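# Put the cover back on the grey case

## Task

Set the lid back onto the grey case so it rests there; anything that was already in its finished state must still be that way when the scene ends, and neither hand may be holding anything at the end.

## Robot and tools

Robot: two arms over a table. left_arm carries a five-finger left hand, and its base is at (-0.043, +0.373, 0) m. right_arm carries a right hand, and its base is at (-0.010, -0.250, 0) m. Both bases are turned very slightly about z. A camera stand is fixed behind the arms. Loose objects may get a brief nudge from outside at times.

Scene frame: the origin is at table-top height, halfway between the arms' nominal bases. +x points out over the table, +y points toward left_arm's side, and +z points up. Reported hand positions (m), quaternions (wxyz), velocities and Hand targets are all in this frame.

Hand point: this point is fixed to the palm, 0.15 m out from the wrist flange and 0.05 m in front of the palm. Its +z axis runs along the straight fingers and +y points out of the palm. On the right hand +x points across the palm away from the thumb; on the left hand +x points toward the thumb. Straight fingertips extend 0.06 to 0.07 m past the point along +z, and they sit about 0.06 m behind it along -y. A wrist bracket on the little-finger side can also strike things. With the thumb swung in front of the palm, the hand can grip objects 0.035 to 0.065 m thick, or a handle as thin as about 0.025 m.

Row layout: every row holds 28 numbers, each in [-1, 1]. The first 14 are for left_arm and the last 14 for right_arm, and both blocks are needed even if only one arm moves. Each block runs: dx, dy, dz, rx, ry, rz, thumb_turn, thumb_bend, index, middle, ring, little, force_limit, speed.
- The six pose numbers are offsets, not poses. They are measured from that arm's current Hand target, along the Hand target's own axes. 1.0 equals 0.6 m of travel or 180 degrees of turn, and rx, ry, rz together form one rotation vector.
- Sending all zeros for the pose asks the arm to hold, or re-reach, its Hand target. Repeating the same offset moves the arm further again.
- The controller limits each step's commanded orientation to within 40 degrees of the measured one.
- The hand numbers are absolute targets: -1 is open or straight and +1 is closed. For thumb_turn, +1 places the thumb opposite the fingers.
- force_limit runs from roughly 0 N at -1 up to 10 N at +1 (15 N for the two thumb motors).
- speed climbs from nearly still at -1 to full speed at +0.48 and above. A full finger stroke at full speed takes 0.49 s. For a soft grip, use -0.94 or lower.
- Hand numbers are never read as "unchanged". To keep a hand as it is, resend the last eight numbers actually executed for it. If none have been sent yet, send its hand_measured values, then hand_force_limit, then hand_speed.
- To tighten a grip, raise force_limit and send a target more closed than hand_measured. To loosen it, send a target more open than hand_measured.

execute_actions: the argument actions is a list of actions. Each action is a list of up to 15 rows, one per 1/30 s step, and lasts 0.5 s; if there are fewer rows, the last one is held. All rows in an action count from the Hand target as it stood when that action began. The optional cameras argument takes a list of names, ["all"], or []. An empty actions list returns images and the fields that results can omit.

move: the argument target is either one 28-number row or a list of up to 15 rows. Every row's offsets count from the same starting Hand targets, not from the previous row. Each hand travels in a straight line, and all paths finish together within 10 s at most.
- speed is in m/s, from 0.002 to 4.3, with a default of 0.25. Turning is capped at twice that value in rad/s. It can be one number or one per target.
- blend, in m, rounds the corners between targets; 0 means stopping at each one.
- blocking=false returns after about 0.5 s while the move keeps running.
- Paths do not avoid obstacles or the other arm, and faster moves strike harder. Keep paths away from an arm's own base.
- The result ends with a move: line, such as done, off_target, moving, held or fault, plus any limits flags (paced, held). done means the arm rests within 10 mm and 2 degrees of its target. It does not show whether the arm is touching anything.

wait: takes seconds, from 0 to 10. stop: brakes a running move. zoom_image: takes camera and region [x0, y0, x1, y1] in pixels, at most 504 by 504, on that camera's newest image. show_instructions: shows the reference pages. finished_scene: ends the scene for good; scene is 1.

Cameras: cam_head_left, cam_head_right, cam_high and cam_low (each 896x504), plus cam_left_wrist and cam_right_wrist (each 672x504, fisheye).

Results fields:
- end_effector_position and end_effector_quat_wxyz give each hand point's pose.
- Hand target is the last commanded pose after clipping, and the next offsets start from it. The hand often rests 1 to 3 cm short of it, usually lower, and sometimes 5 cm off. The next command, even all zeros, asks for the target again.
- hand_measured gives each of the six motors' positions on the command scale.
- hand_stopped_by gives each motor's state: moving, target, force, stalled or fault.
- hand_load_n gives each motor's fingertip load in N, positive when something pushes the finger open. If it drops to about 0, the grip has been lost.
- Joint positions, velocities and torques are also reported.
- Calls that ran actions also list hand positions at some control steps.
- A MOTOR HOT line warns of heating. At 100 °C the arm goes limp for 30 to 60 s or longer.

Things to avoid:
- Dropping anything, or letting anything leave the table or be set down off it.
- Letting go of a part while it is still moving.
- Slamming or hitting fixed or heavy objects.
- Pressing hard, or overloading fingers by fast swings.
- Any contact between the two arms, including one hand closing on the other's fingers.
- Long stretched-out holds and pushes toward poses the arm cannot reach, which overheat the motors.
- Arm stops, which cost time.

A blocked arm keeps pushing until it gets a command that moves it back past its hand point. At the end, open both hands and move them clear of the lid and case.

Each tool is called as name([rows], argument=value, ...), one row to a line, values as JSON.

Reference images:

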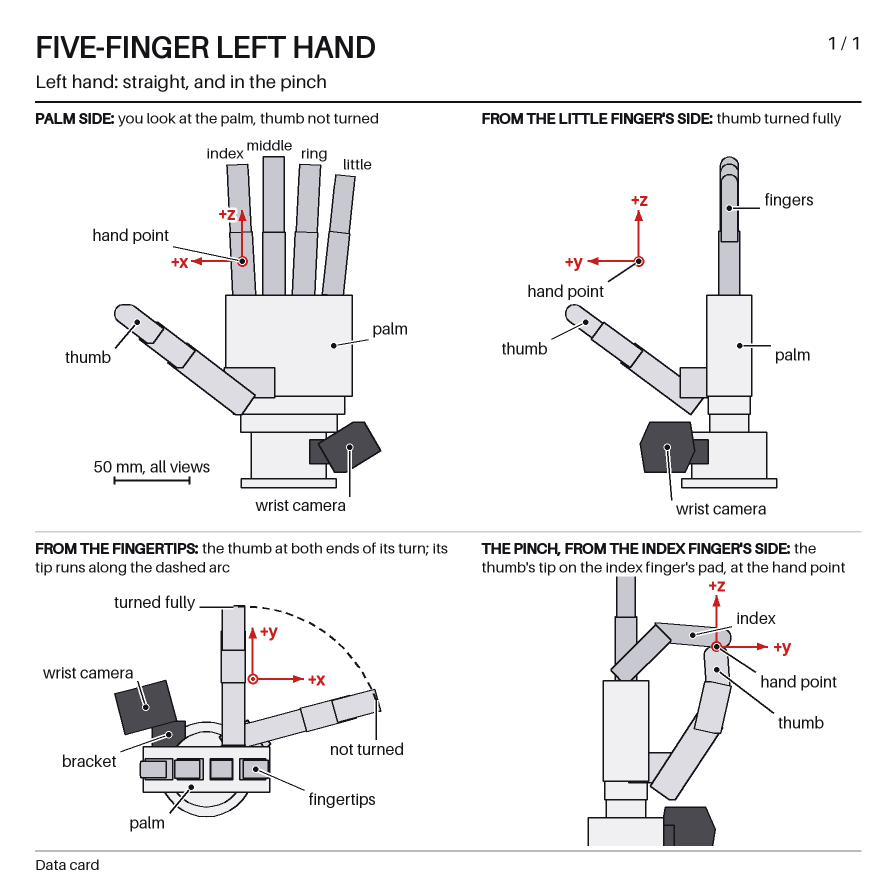

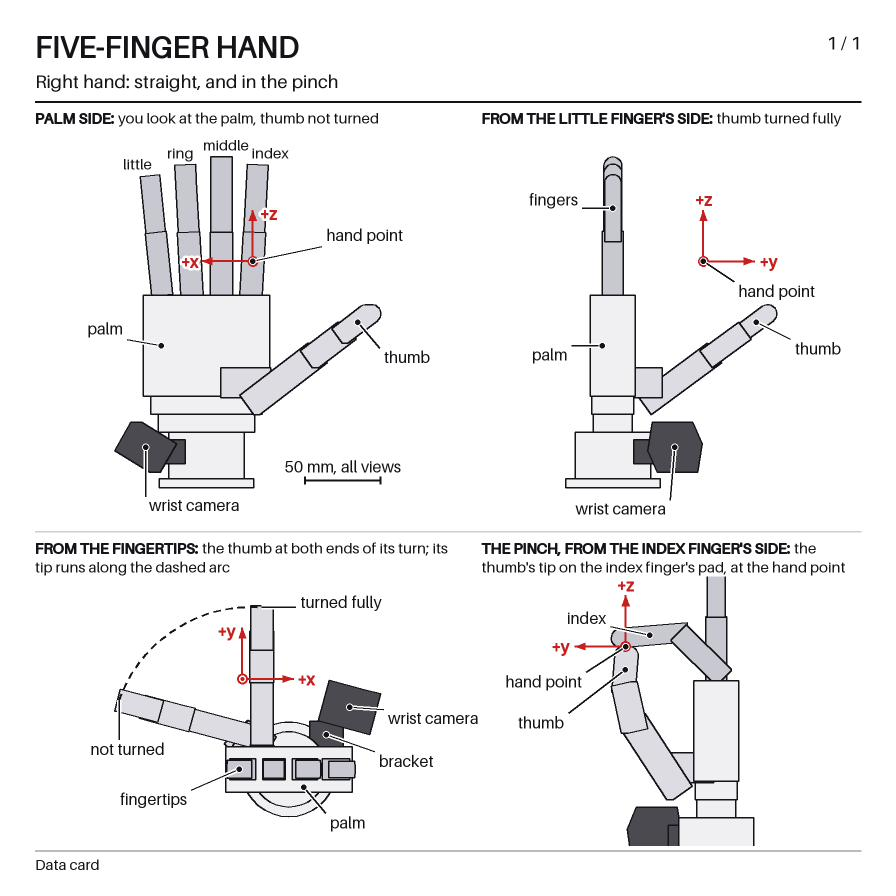

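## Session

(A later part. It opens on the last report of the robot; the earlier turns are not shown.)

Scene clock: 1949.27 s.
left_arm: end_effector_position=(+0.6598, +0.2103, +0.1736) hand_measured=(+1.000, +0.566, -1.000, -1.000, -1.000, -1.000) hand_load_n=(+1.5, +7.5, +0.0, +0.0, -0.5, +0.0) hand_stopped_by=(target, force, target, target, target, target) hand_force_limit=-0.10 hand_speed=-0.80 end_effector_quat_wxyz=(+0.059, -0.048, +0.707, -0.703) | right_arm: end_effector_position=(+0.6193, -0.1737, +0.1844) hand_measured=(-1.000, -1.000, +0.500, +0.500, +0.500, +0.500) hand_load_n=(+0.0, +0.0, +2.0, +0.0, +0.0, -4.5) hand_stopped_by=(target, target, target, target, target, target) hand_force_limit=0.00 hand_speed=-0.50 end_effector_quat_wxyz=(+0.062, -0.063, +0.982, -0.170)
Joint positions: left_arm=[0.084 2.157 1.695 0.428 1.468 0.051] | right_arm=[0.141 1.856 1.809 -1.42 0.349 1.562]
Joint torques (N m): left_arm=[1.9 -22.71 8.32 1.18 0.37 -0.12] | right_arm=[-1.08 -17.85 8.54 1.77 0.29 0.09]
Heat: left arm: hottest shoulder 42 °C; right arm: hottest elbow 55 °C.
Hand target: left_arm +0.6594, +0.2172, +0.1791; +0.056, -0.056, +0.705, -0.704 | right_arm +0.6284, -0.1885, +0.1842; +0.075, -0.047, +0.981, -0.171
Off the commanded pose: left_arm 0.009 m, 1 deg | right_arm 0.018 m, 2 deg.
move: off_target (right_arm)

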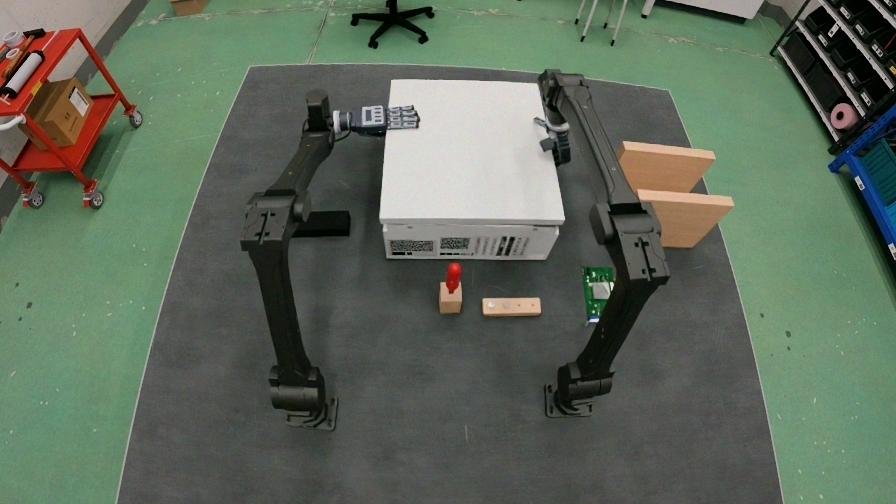

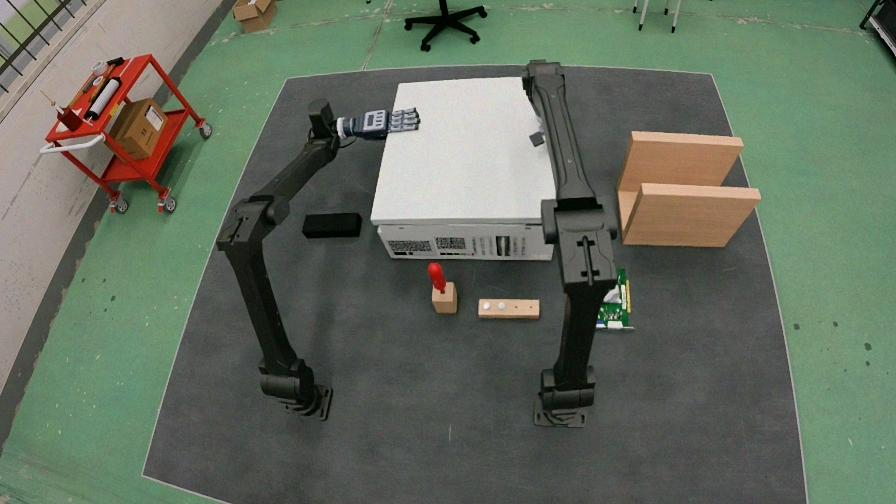

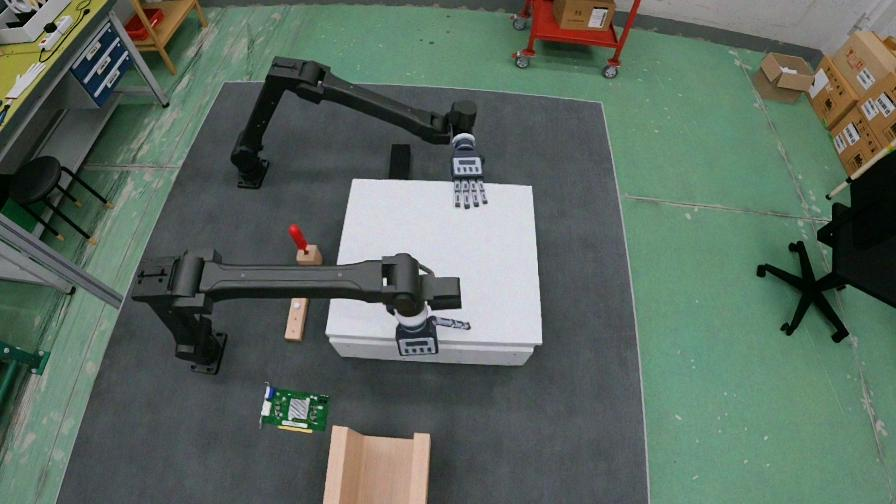

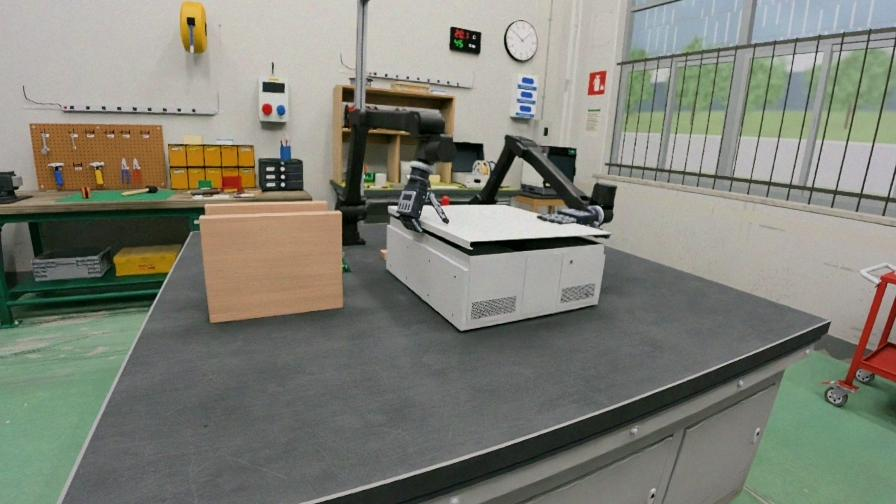

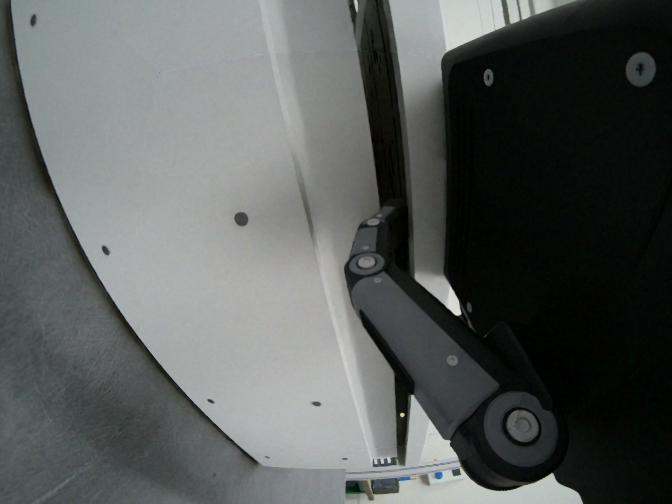

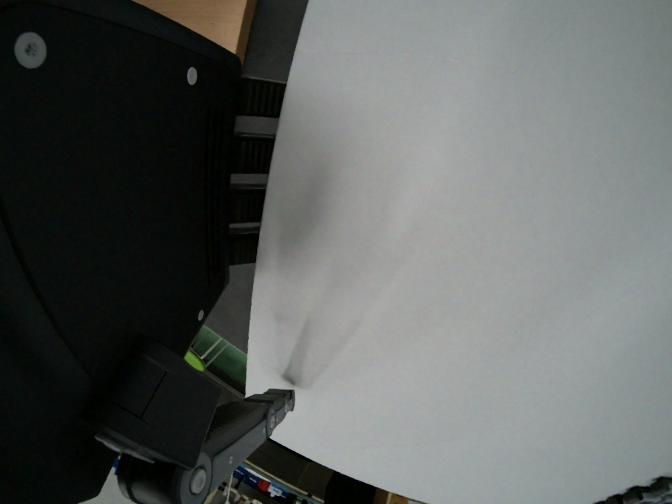

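move([
  [0,-0.0367,0,0,0,0,1,0.9,-1,-1,-1,-1,-0.1,-0.8,-0.0078,0.0043,-0.0452,0,0,0,-1,-1,0.5,0.5,0.5,0.5,0,-0.5],
  [0,-0.0367,0,0,0,0,1,0.9,-1,-1,-1,-1,-0.1,-0.8,-0.004,-0.0268,-0.0343,0,0,0,-1,-1,0.5,0.5,0.5,0.5,0,-0.5],
], speed=0.04, cameras=["all"])

zoom_image(camera="cam_high", region=[300, 150, 560, 390])

zoom_image(camera="cam_right_wrist", region=[200, 50, 500, 450])

Scene clock: 1964.60 s.
left_arm: end_effector_position=(+0.6577, +0.2102, +0.1751) hand_measured=(+1.000, +0.566, -1.000, -1.000, -1.000, -1.000) hand_load_n=(+2.0, +11.0, +0.0, +0.0, -0.5, +0.5) hand_stopped_by=(target, force, target, target, target, target) hand_force_limit=-0.10 hand_speed=-0.80 end_effector_quat_wxyz=(+0.052, -0.053, +0.707, -0.703) | right_arm: end_effector_position=(+0.6139, -0.1751, +0.1834) hand_measured=(-1.000, -1.000, +0.500, +0.500, +0.500, +0.500) hand_load_n=(+0.0, -0.5, +2.0, +0.0, +0.0, -3.0) hand_stopped_by=(target, target, target, target, target, target) hand_force_limit=0.00 hand_speed=-0.50 end_effector_quat_wxyz=(+0.052, -0.065, +0.982, -0.167)
Joint positions: left_arm=[0.084 2.153 1.695 0.406 1.471 0.051] | right_arm=[0.137 1.856 1.809 -1.439 0.342 1.559]
Joint torques (N m): left_arm=[1.96 -24.82 9.54 0.61 0.25 -0.18] | right_arm=[-0.85 -18.26 13.3 0.42 0.52 -0.02]
Heat: left arm: hottest shoulder 42 °C; right arm: hottest elbow 55 °C.
Hand target: left_arm +0.6594, +0.2171, +0.2012; +0.056, -0.056, +0.705, -0.704 | right_arm +0.6285, -0.1965, +0.2091; +0.075, -0.047, +0.981, -0.171
Off the commanded pose: left_arm 0.027 m, 1 deg | right_arm 0.037 m, 3 deg.
move: off_target (left_arm, right_arm)

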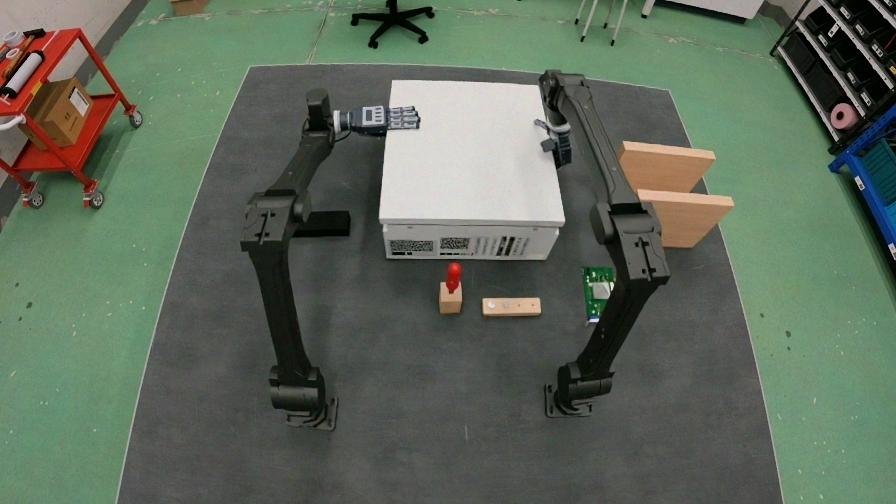

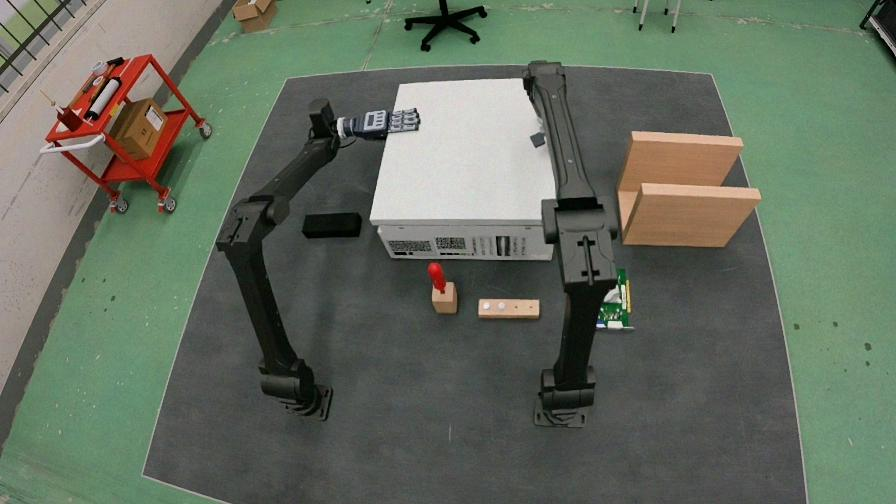

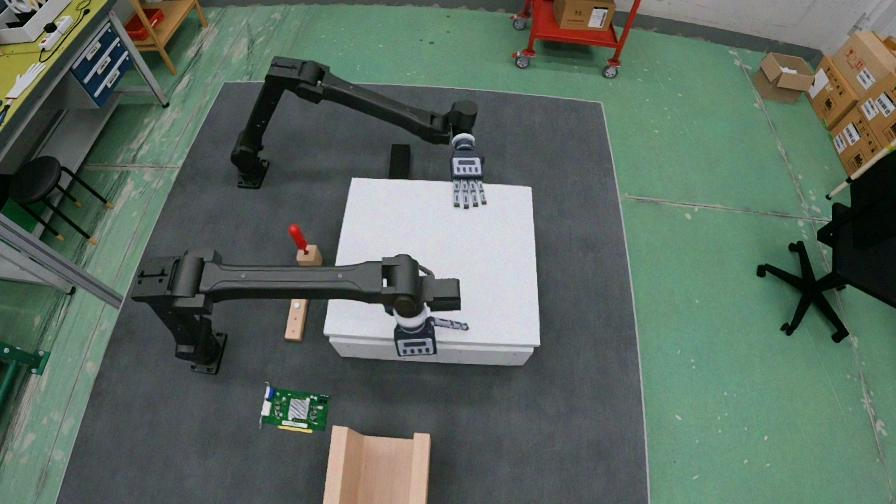

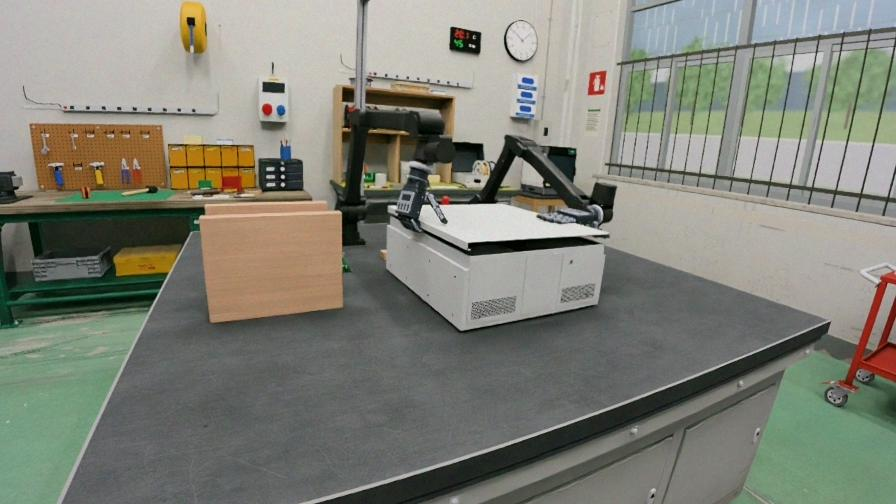

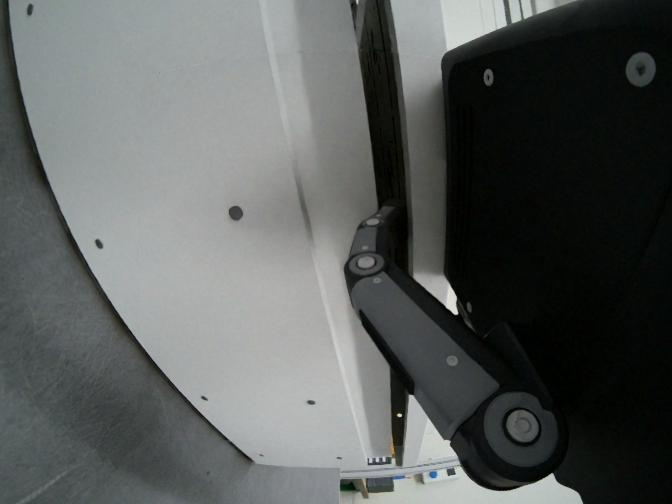

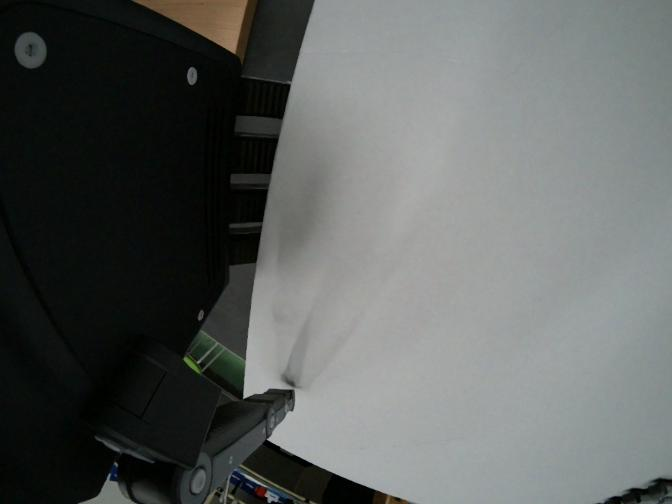

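Scaled by 1.938.

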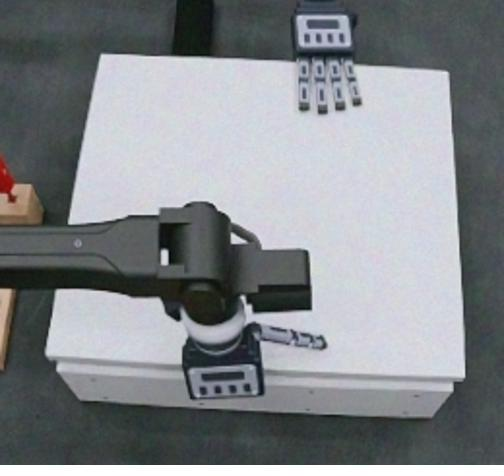

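Scaled by 1.260 from the camera's 672x504 image, which has a finer 960x720 frame.

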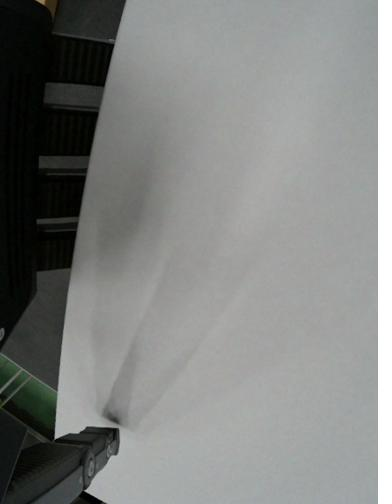

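move([
  [0,-0.0367,0,0,0,0,1,0.9,-1,-1,-1,-1,-0.1,-0.8,-0.0104,-0.0097,-0.0557,0,0,0,-1,-1,0.5,0.5,0.5,0.5,0,-0.5],
], speed=0.05, cameras=["cam_high","cam_right_wrist"])

zoom_image(camera="cam_high", region=[300, 150, 560, 390])

Scene clock: 1973.27 s.
left_arm: end_effector_position=(+0.6524, +0.2084, +0.1874) hand_measured=(+1.000, +0.566, -1.000, -1.000, -1.000, -1.000) hand_load_n=(+2.0, +11.5, +0.0, +0.0, +0.0, +0.0) hand_stopped_by=(target, force, target, target, target, target) hand_force_limit=-0.10 hand_speed=-0.80 end_effector_quat_wxyz=(+0.042, -0.058, +0.707, -0.703) | right_arm: end_effector_position=(+0.6050, -0.1764, +0.1958) hand_measured=(-1.000, -1.000, +0.500, +0.500, +0.500, +0.500) hand_load_n=(+0.0, +0.0, +2.0, +0.5, +0.0, +0.0) hand_stopped_by=(target, target, target, target, target, target) hand_force_limit=0.00 hand_speed=-0.50 end_effector_quat_wxyz=(+0.030, -0.069, +0.983, -0.168)
Joint positions: left_arm=[0.081 2.131 1.695 0.364 1.476 0.051] | right_arm=[0.137 1.864 1.859 -1.525 0.342 1.558]
Joint torques (N m): left_arm=[1.9 -24.82 10.86 0.62 0.05 -0.22] | right_arm=[-0.91 -19.08 17.18 -0.01 0.55 0.12]
Heat: left arm: hottest shoulder 44 °C; right arm: hottest elbow 55 °C.
Hand target: left_arm +0.6594, +0.2170, +0.2232; +0.056, -0.056, +0.705, -0.704 | right_arm +0.6296, -0.1902, +0.2431; +0.075, -0.047, +0.981, -0.171
Off the commanded pose: left_arm 0.038 m, 2 deg | right_arm 0.055 m, 6 deg.
move: off_target (left_arm, right_arm)
Images, in order (width x height): cam_high 896x504, cam_right_wrist 672x504.

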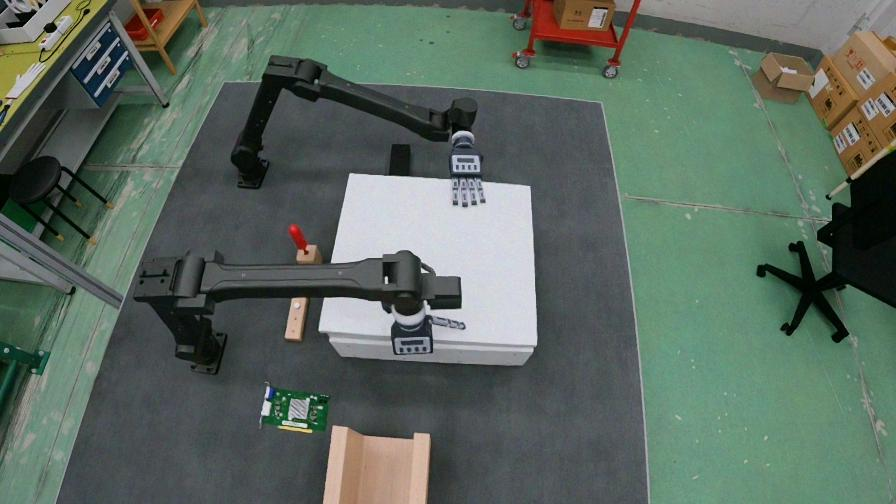

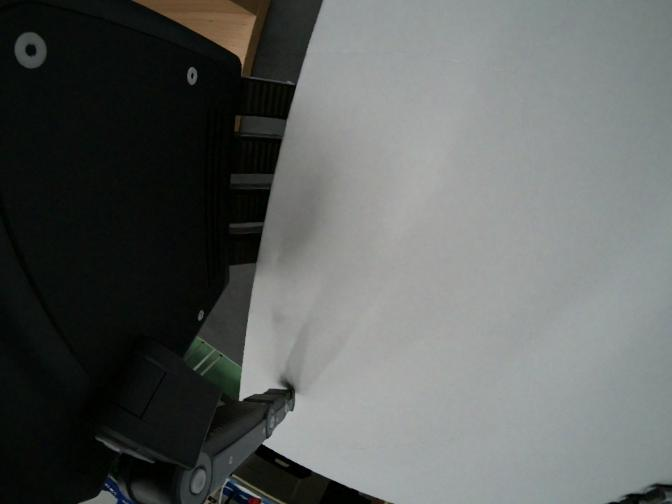

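Scaled by 1.938.

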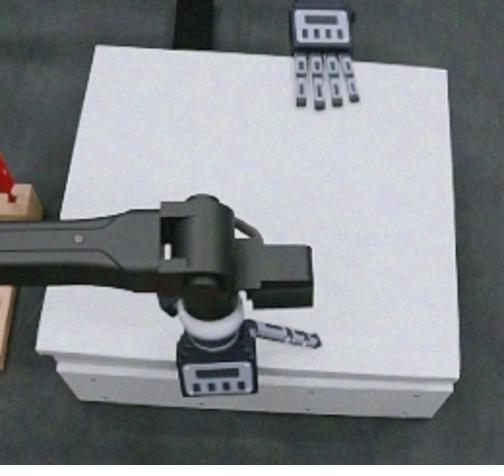

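move([
  [-0.0153,0,-0.011,0,0,0,1,0.9,-1,-1,-1,-1,-0.1,-0.8,-0.0083,-0.0398,0.0158,0,0,0,-1,-1,0.5,0.5,0.5,0.5,0,-0.5],
], speed=0.03, cameras=["cam_high","cam_right_wrist"])

zoom_image(camera="cam_high", region=[300, 150, 560, 390])

Scene clock: 1982.03 s.
left_arm: end_effector_position=(+0.6514, +0.2084, +0.1863) hand_measured=(+1.000, +0.566, -1.000, -1.000, -1.000, -1.000) hand_load_n=(+2.5, +14.5, +0.0, +0.0, +0.0, +0.5) hand_stopped_by=(target, force, target, target, target, target) hand_force_limit=-0.10 hand_speed=-0.80 end_effector_quat_wxyz=(+0.036, -0.064, +0.707, -0.703) | right_arm: end_effector_position=(+0.6089, -0.1917, +0.1954) hand_measured=(-1.000, -1.000, +0.500, +0.500, +0.500, +0.500) hand_load_n=(+0.0, +0.0, +3.5, +0.0, +0.0, +0.0) hand_stopped_by=(target, target, target, target, target, target) hand_force_limit=0.00 hand_speed=-0.50 end_effector_quat_wxyz=(+0.027, -0.073, +0.983, -0.166)
Joint positions: left_arm=[0.081 2.131 1.695 0.346 1.475 0.051] | right_arm=[0.108 1.874 1.873 -1.525 0.336 1.519]
Joint torques (N m): left_arm=[3.08 -23.24 13.23 0.68 0.54 -0.19] | right_arm=[-1.08 -19.49 17.33 0.34 0.55 0.11]
Heat: left arm: hottest shoulder 46 °C; right arm: hottest elbow 57 °C.
Hand target: left_arm +0.6674, +0.2250, +0.2232; +0.056, -0.056, +0.705, -0.704 | right_arm +0.6376, -0.2153, +0.2430; +0.075, -0.047, +0.981, -0.171
Off the commanded pose: left_arm 0.044 m, 2 deg | right_arm 0.060 m, 6 deg.
move: off_target (left_arm, right_arm)
Images, in order (width x height): cam_high 896x504, cam_right_wrist 672x504.

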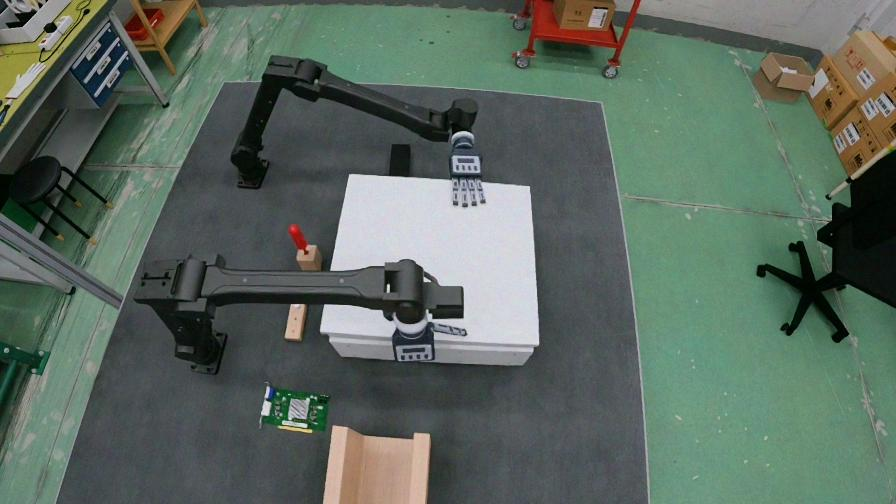

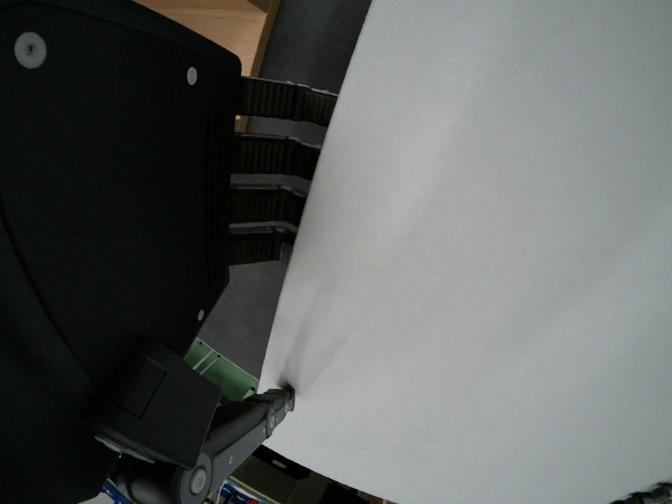

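Scaled by 1.938.

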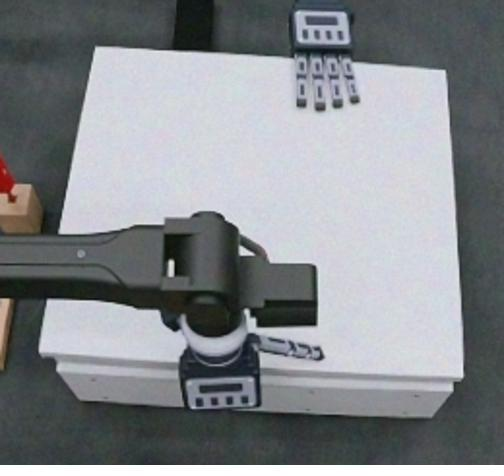

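move([
  [0.0132,0.0753,0.0046,0,0,0,1,0.9,-1,-1,-1,-1,-0.1,-0.8,0.0311,0.0147,0.085,0,0,0,-1,-1,0.5,0.5,0.5,0.5,0,-0.5],
], speed=0.03, cameras=["all"])

zoom_image(camera="cam_high", region=[300, 150, 560, 390])

zoom_image(camera="cam_low", region=[370, 180, 630, 340])

zoom_image(camera="cam_right_wrist", region=[200, 50, 500, 450])

Scene clock: 2016.27 s.
left_arm: end_effector_position=(+0.6566, +0.2088, +0.1769) hand_measured=(+1.000, +0.566, -1.000, -1.000, -1.000, -1.000) hand_load_n=(+2.0, +11.5, +0.0, +0.0, +0.0, +0.0) hand_stopped_by=(target, force, target, target, target, target) hand_force_limit=-0.10 hand_speed=-0.80 end_effector_quat_wxyz=(+0.054, -0.047, +0.708, -0.703) | right_arm: end_effector_position=(+0.6245, -0.2011, +0.1791) hand_measured=(-1.000, -1.000, +0.500, +0.500, +0.500, +0.500) hand_load_n=(-0.5, +0.0, +4.5, -4.0, +0.0, +0.0) hand_stopped_by=(target, target, target, target, target, target) hand_force_limit=0.00 hand_speed=-0.50 end_effector_quat_wxyz=(+0.063, -0.066, +0.982, -0.165)
Joint positions: left_arm=[0.081 2.148 1.695 0.386 1.474 0.076] | right_arm=[0.089 1.859 1.799 -1.387 0.333 1.502]
Joint torques (N m): left_arm=[2.55 -21.66 8.65 1.84 0.36 -0.17] | right_arm=[-0.67 -20.37 8.84 1.13 0.57 0.02]
Heat: left arm: hottest shoulder 48 °C; right arm: hottest elbow 70 °C.
Hand target: left_arm +0.6600, +0.2211, +0.1780; +0.056, -0.056, +0.705, -0.704 | right_arm +0.6270, -0.2259, +0.1902; +0.075, -0.047, +0.981, -0.171
Off the commanded pose: left_arm 0.013 m, 1 deg | right_arm 0.027 m, 3 deg.
move: off_target (left_arm, right_arm)

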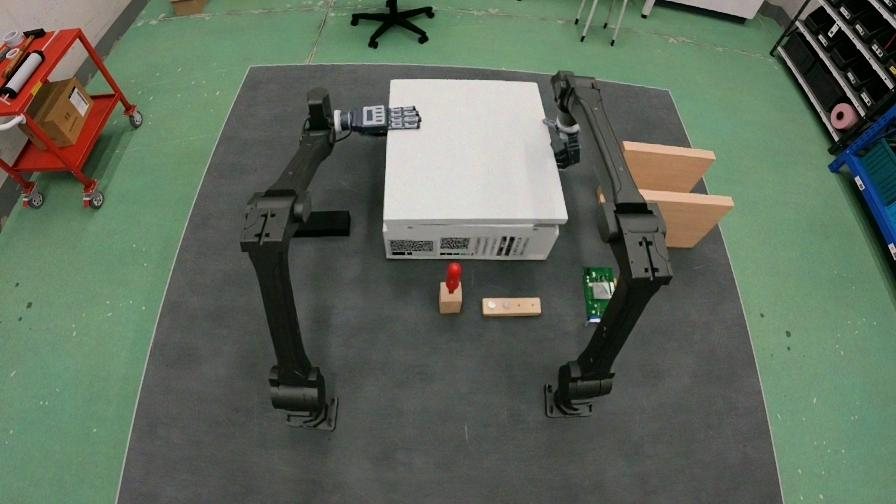

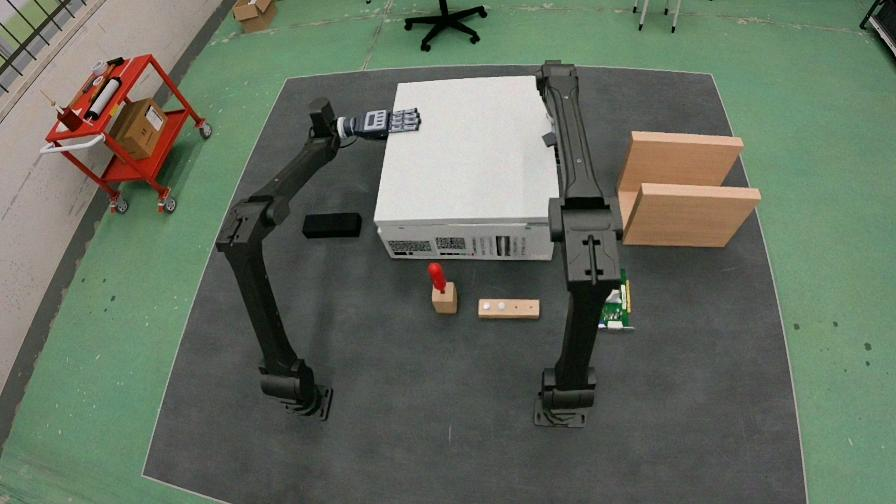

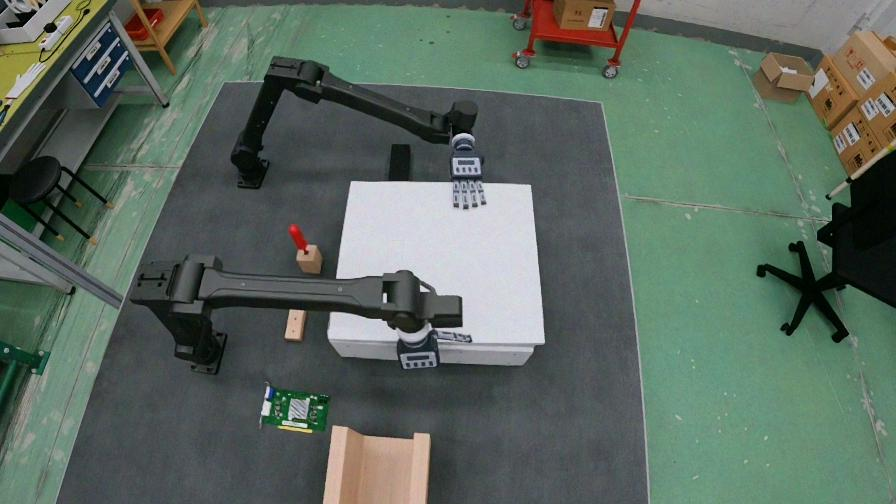

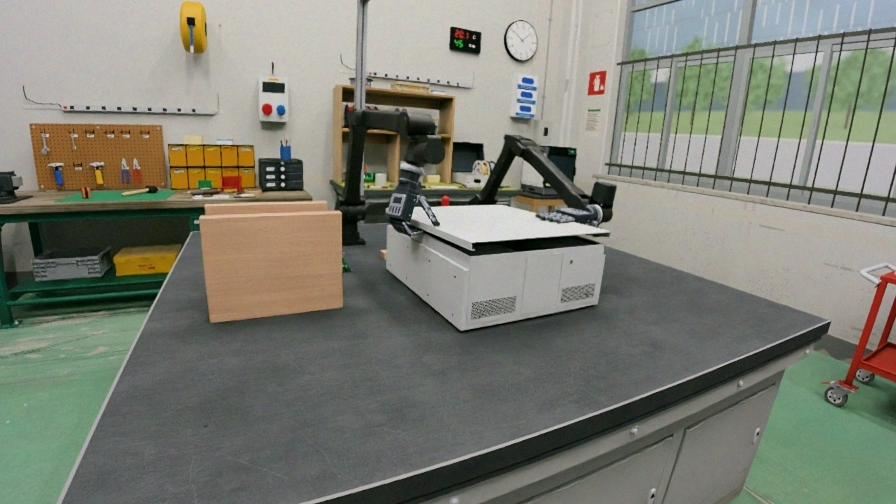

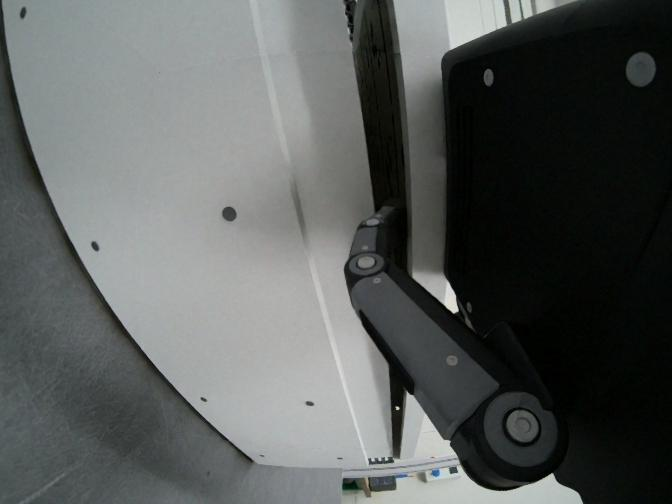

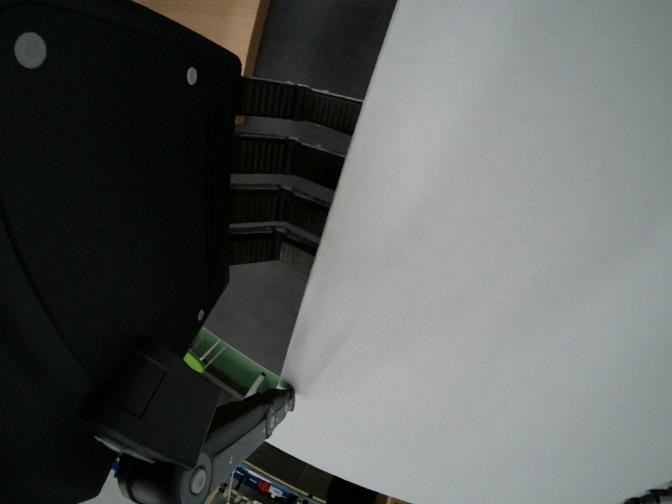

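Scaled by 1.938.

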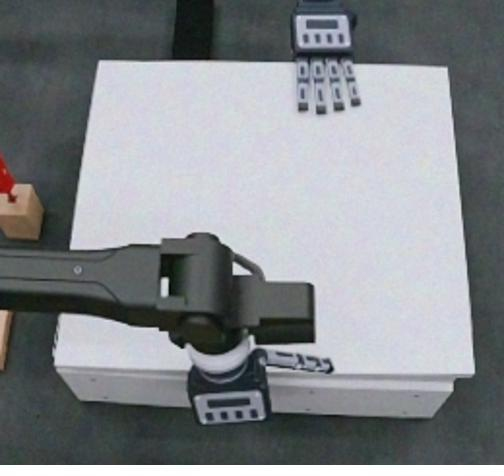

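Scaled by 1.938.

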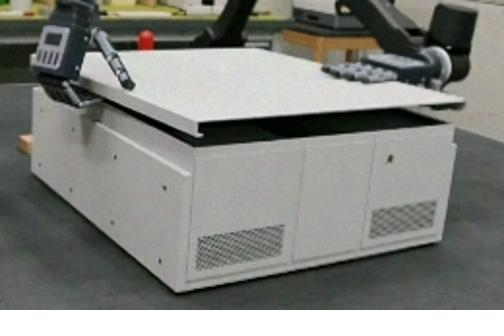

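Scaled by 1.260 from the camera's 672x504 image, which has a finer 960x720 frame.

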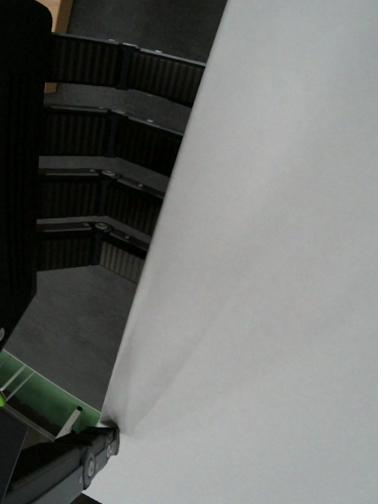

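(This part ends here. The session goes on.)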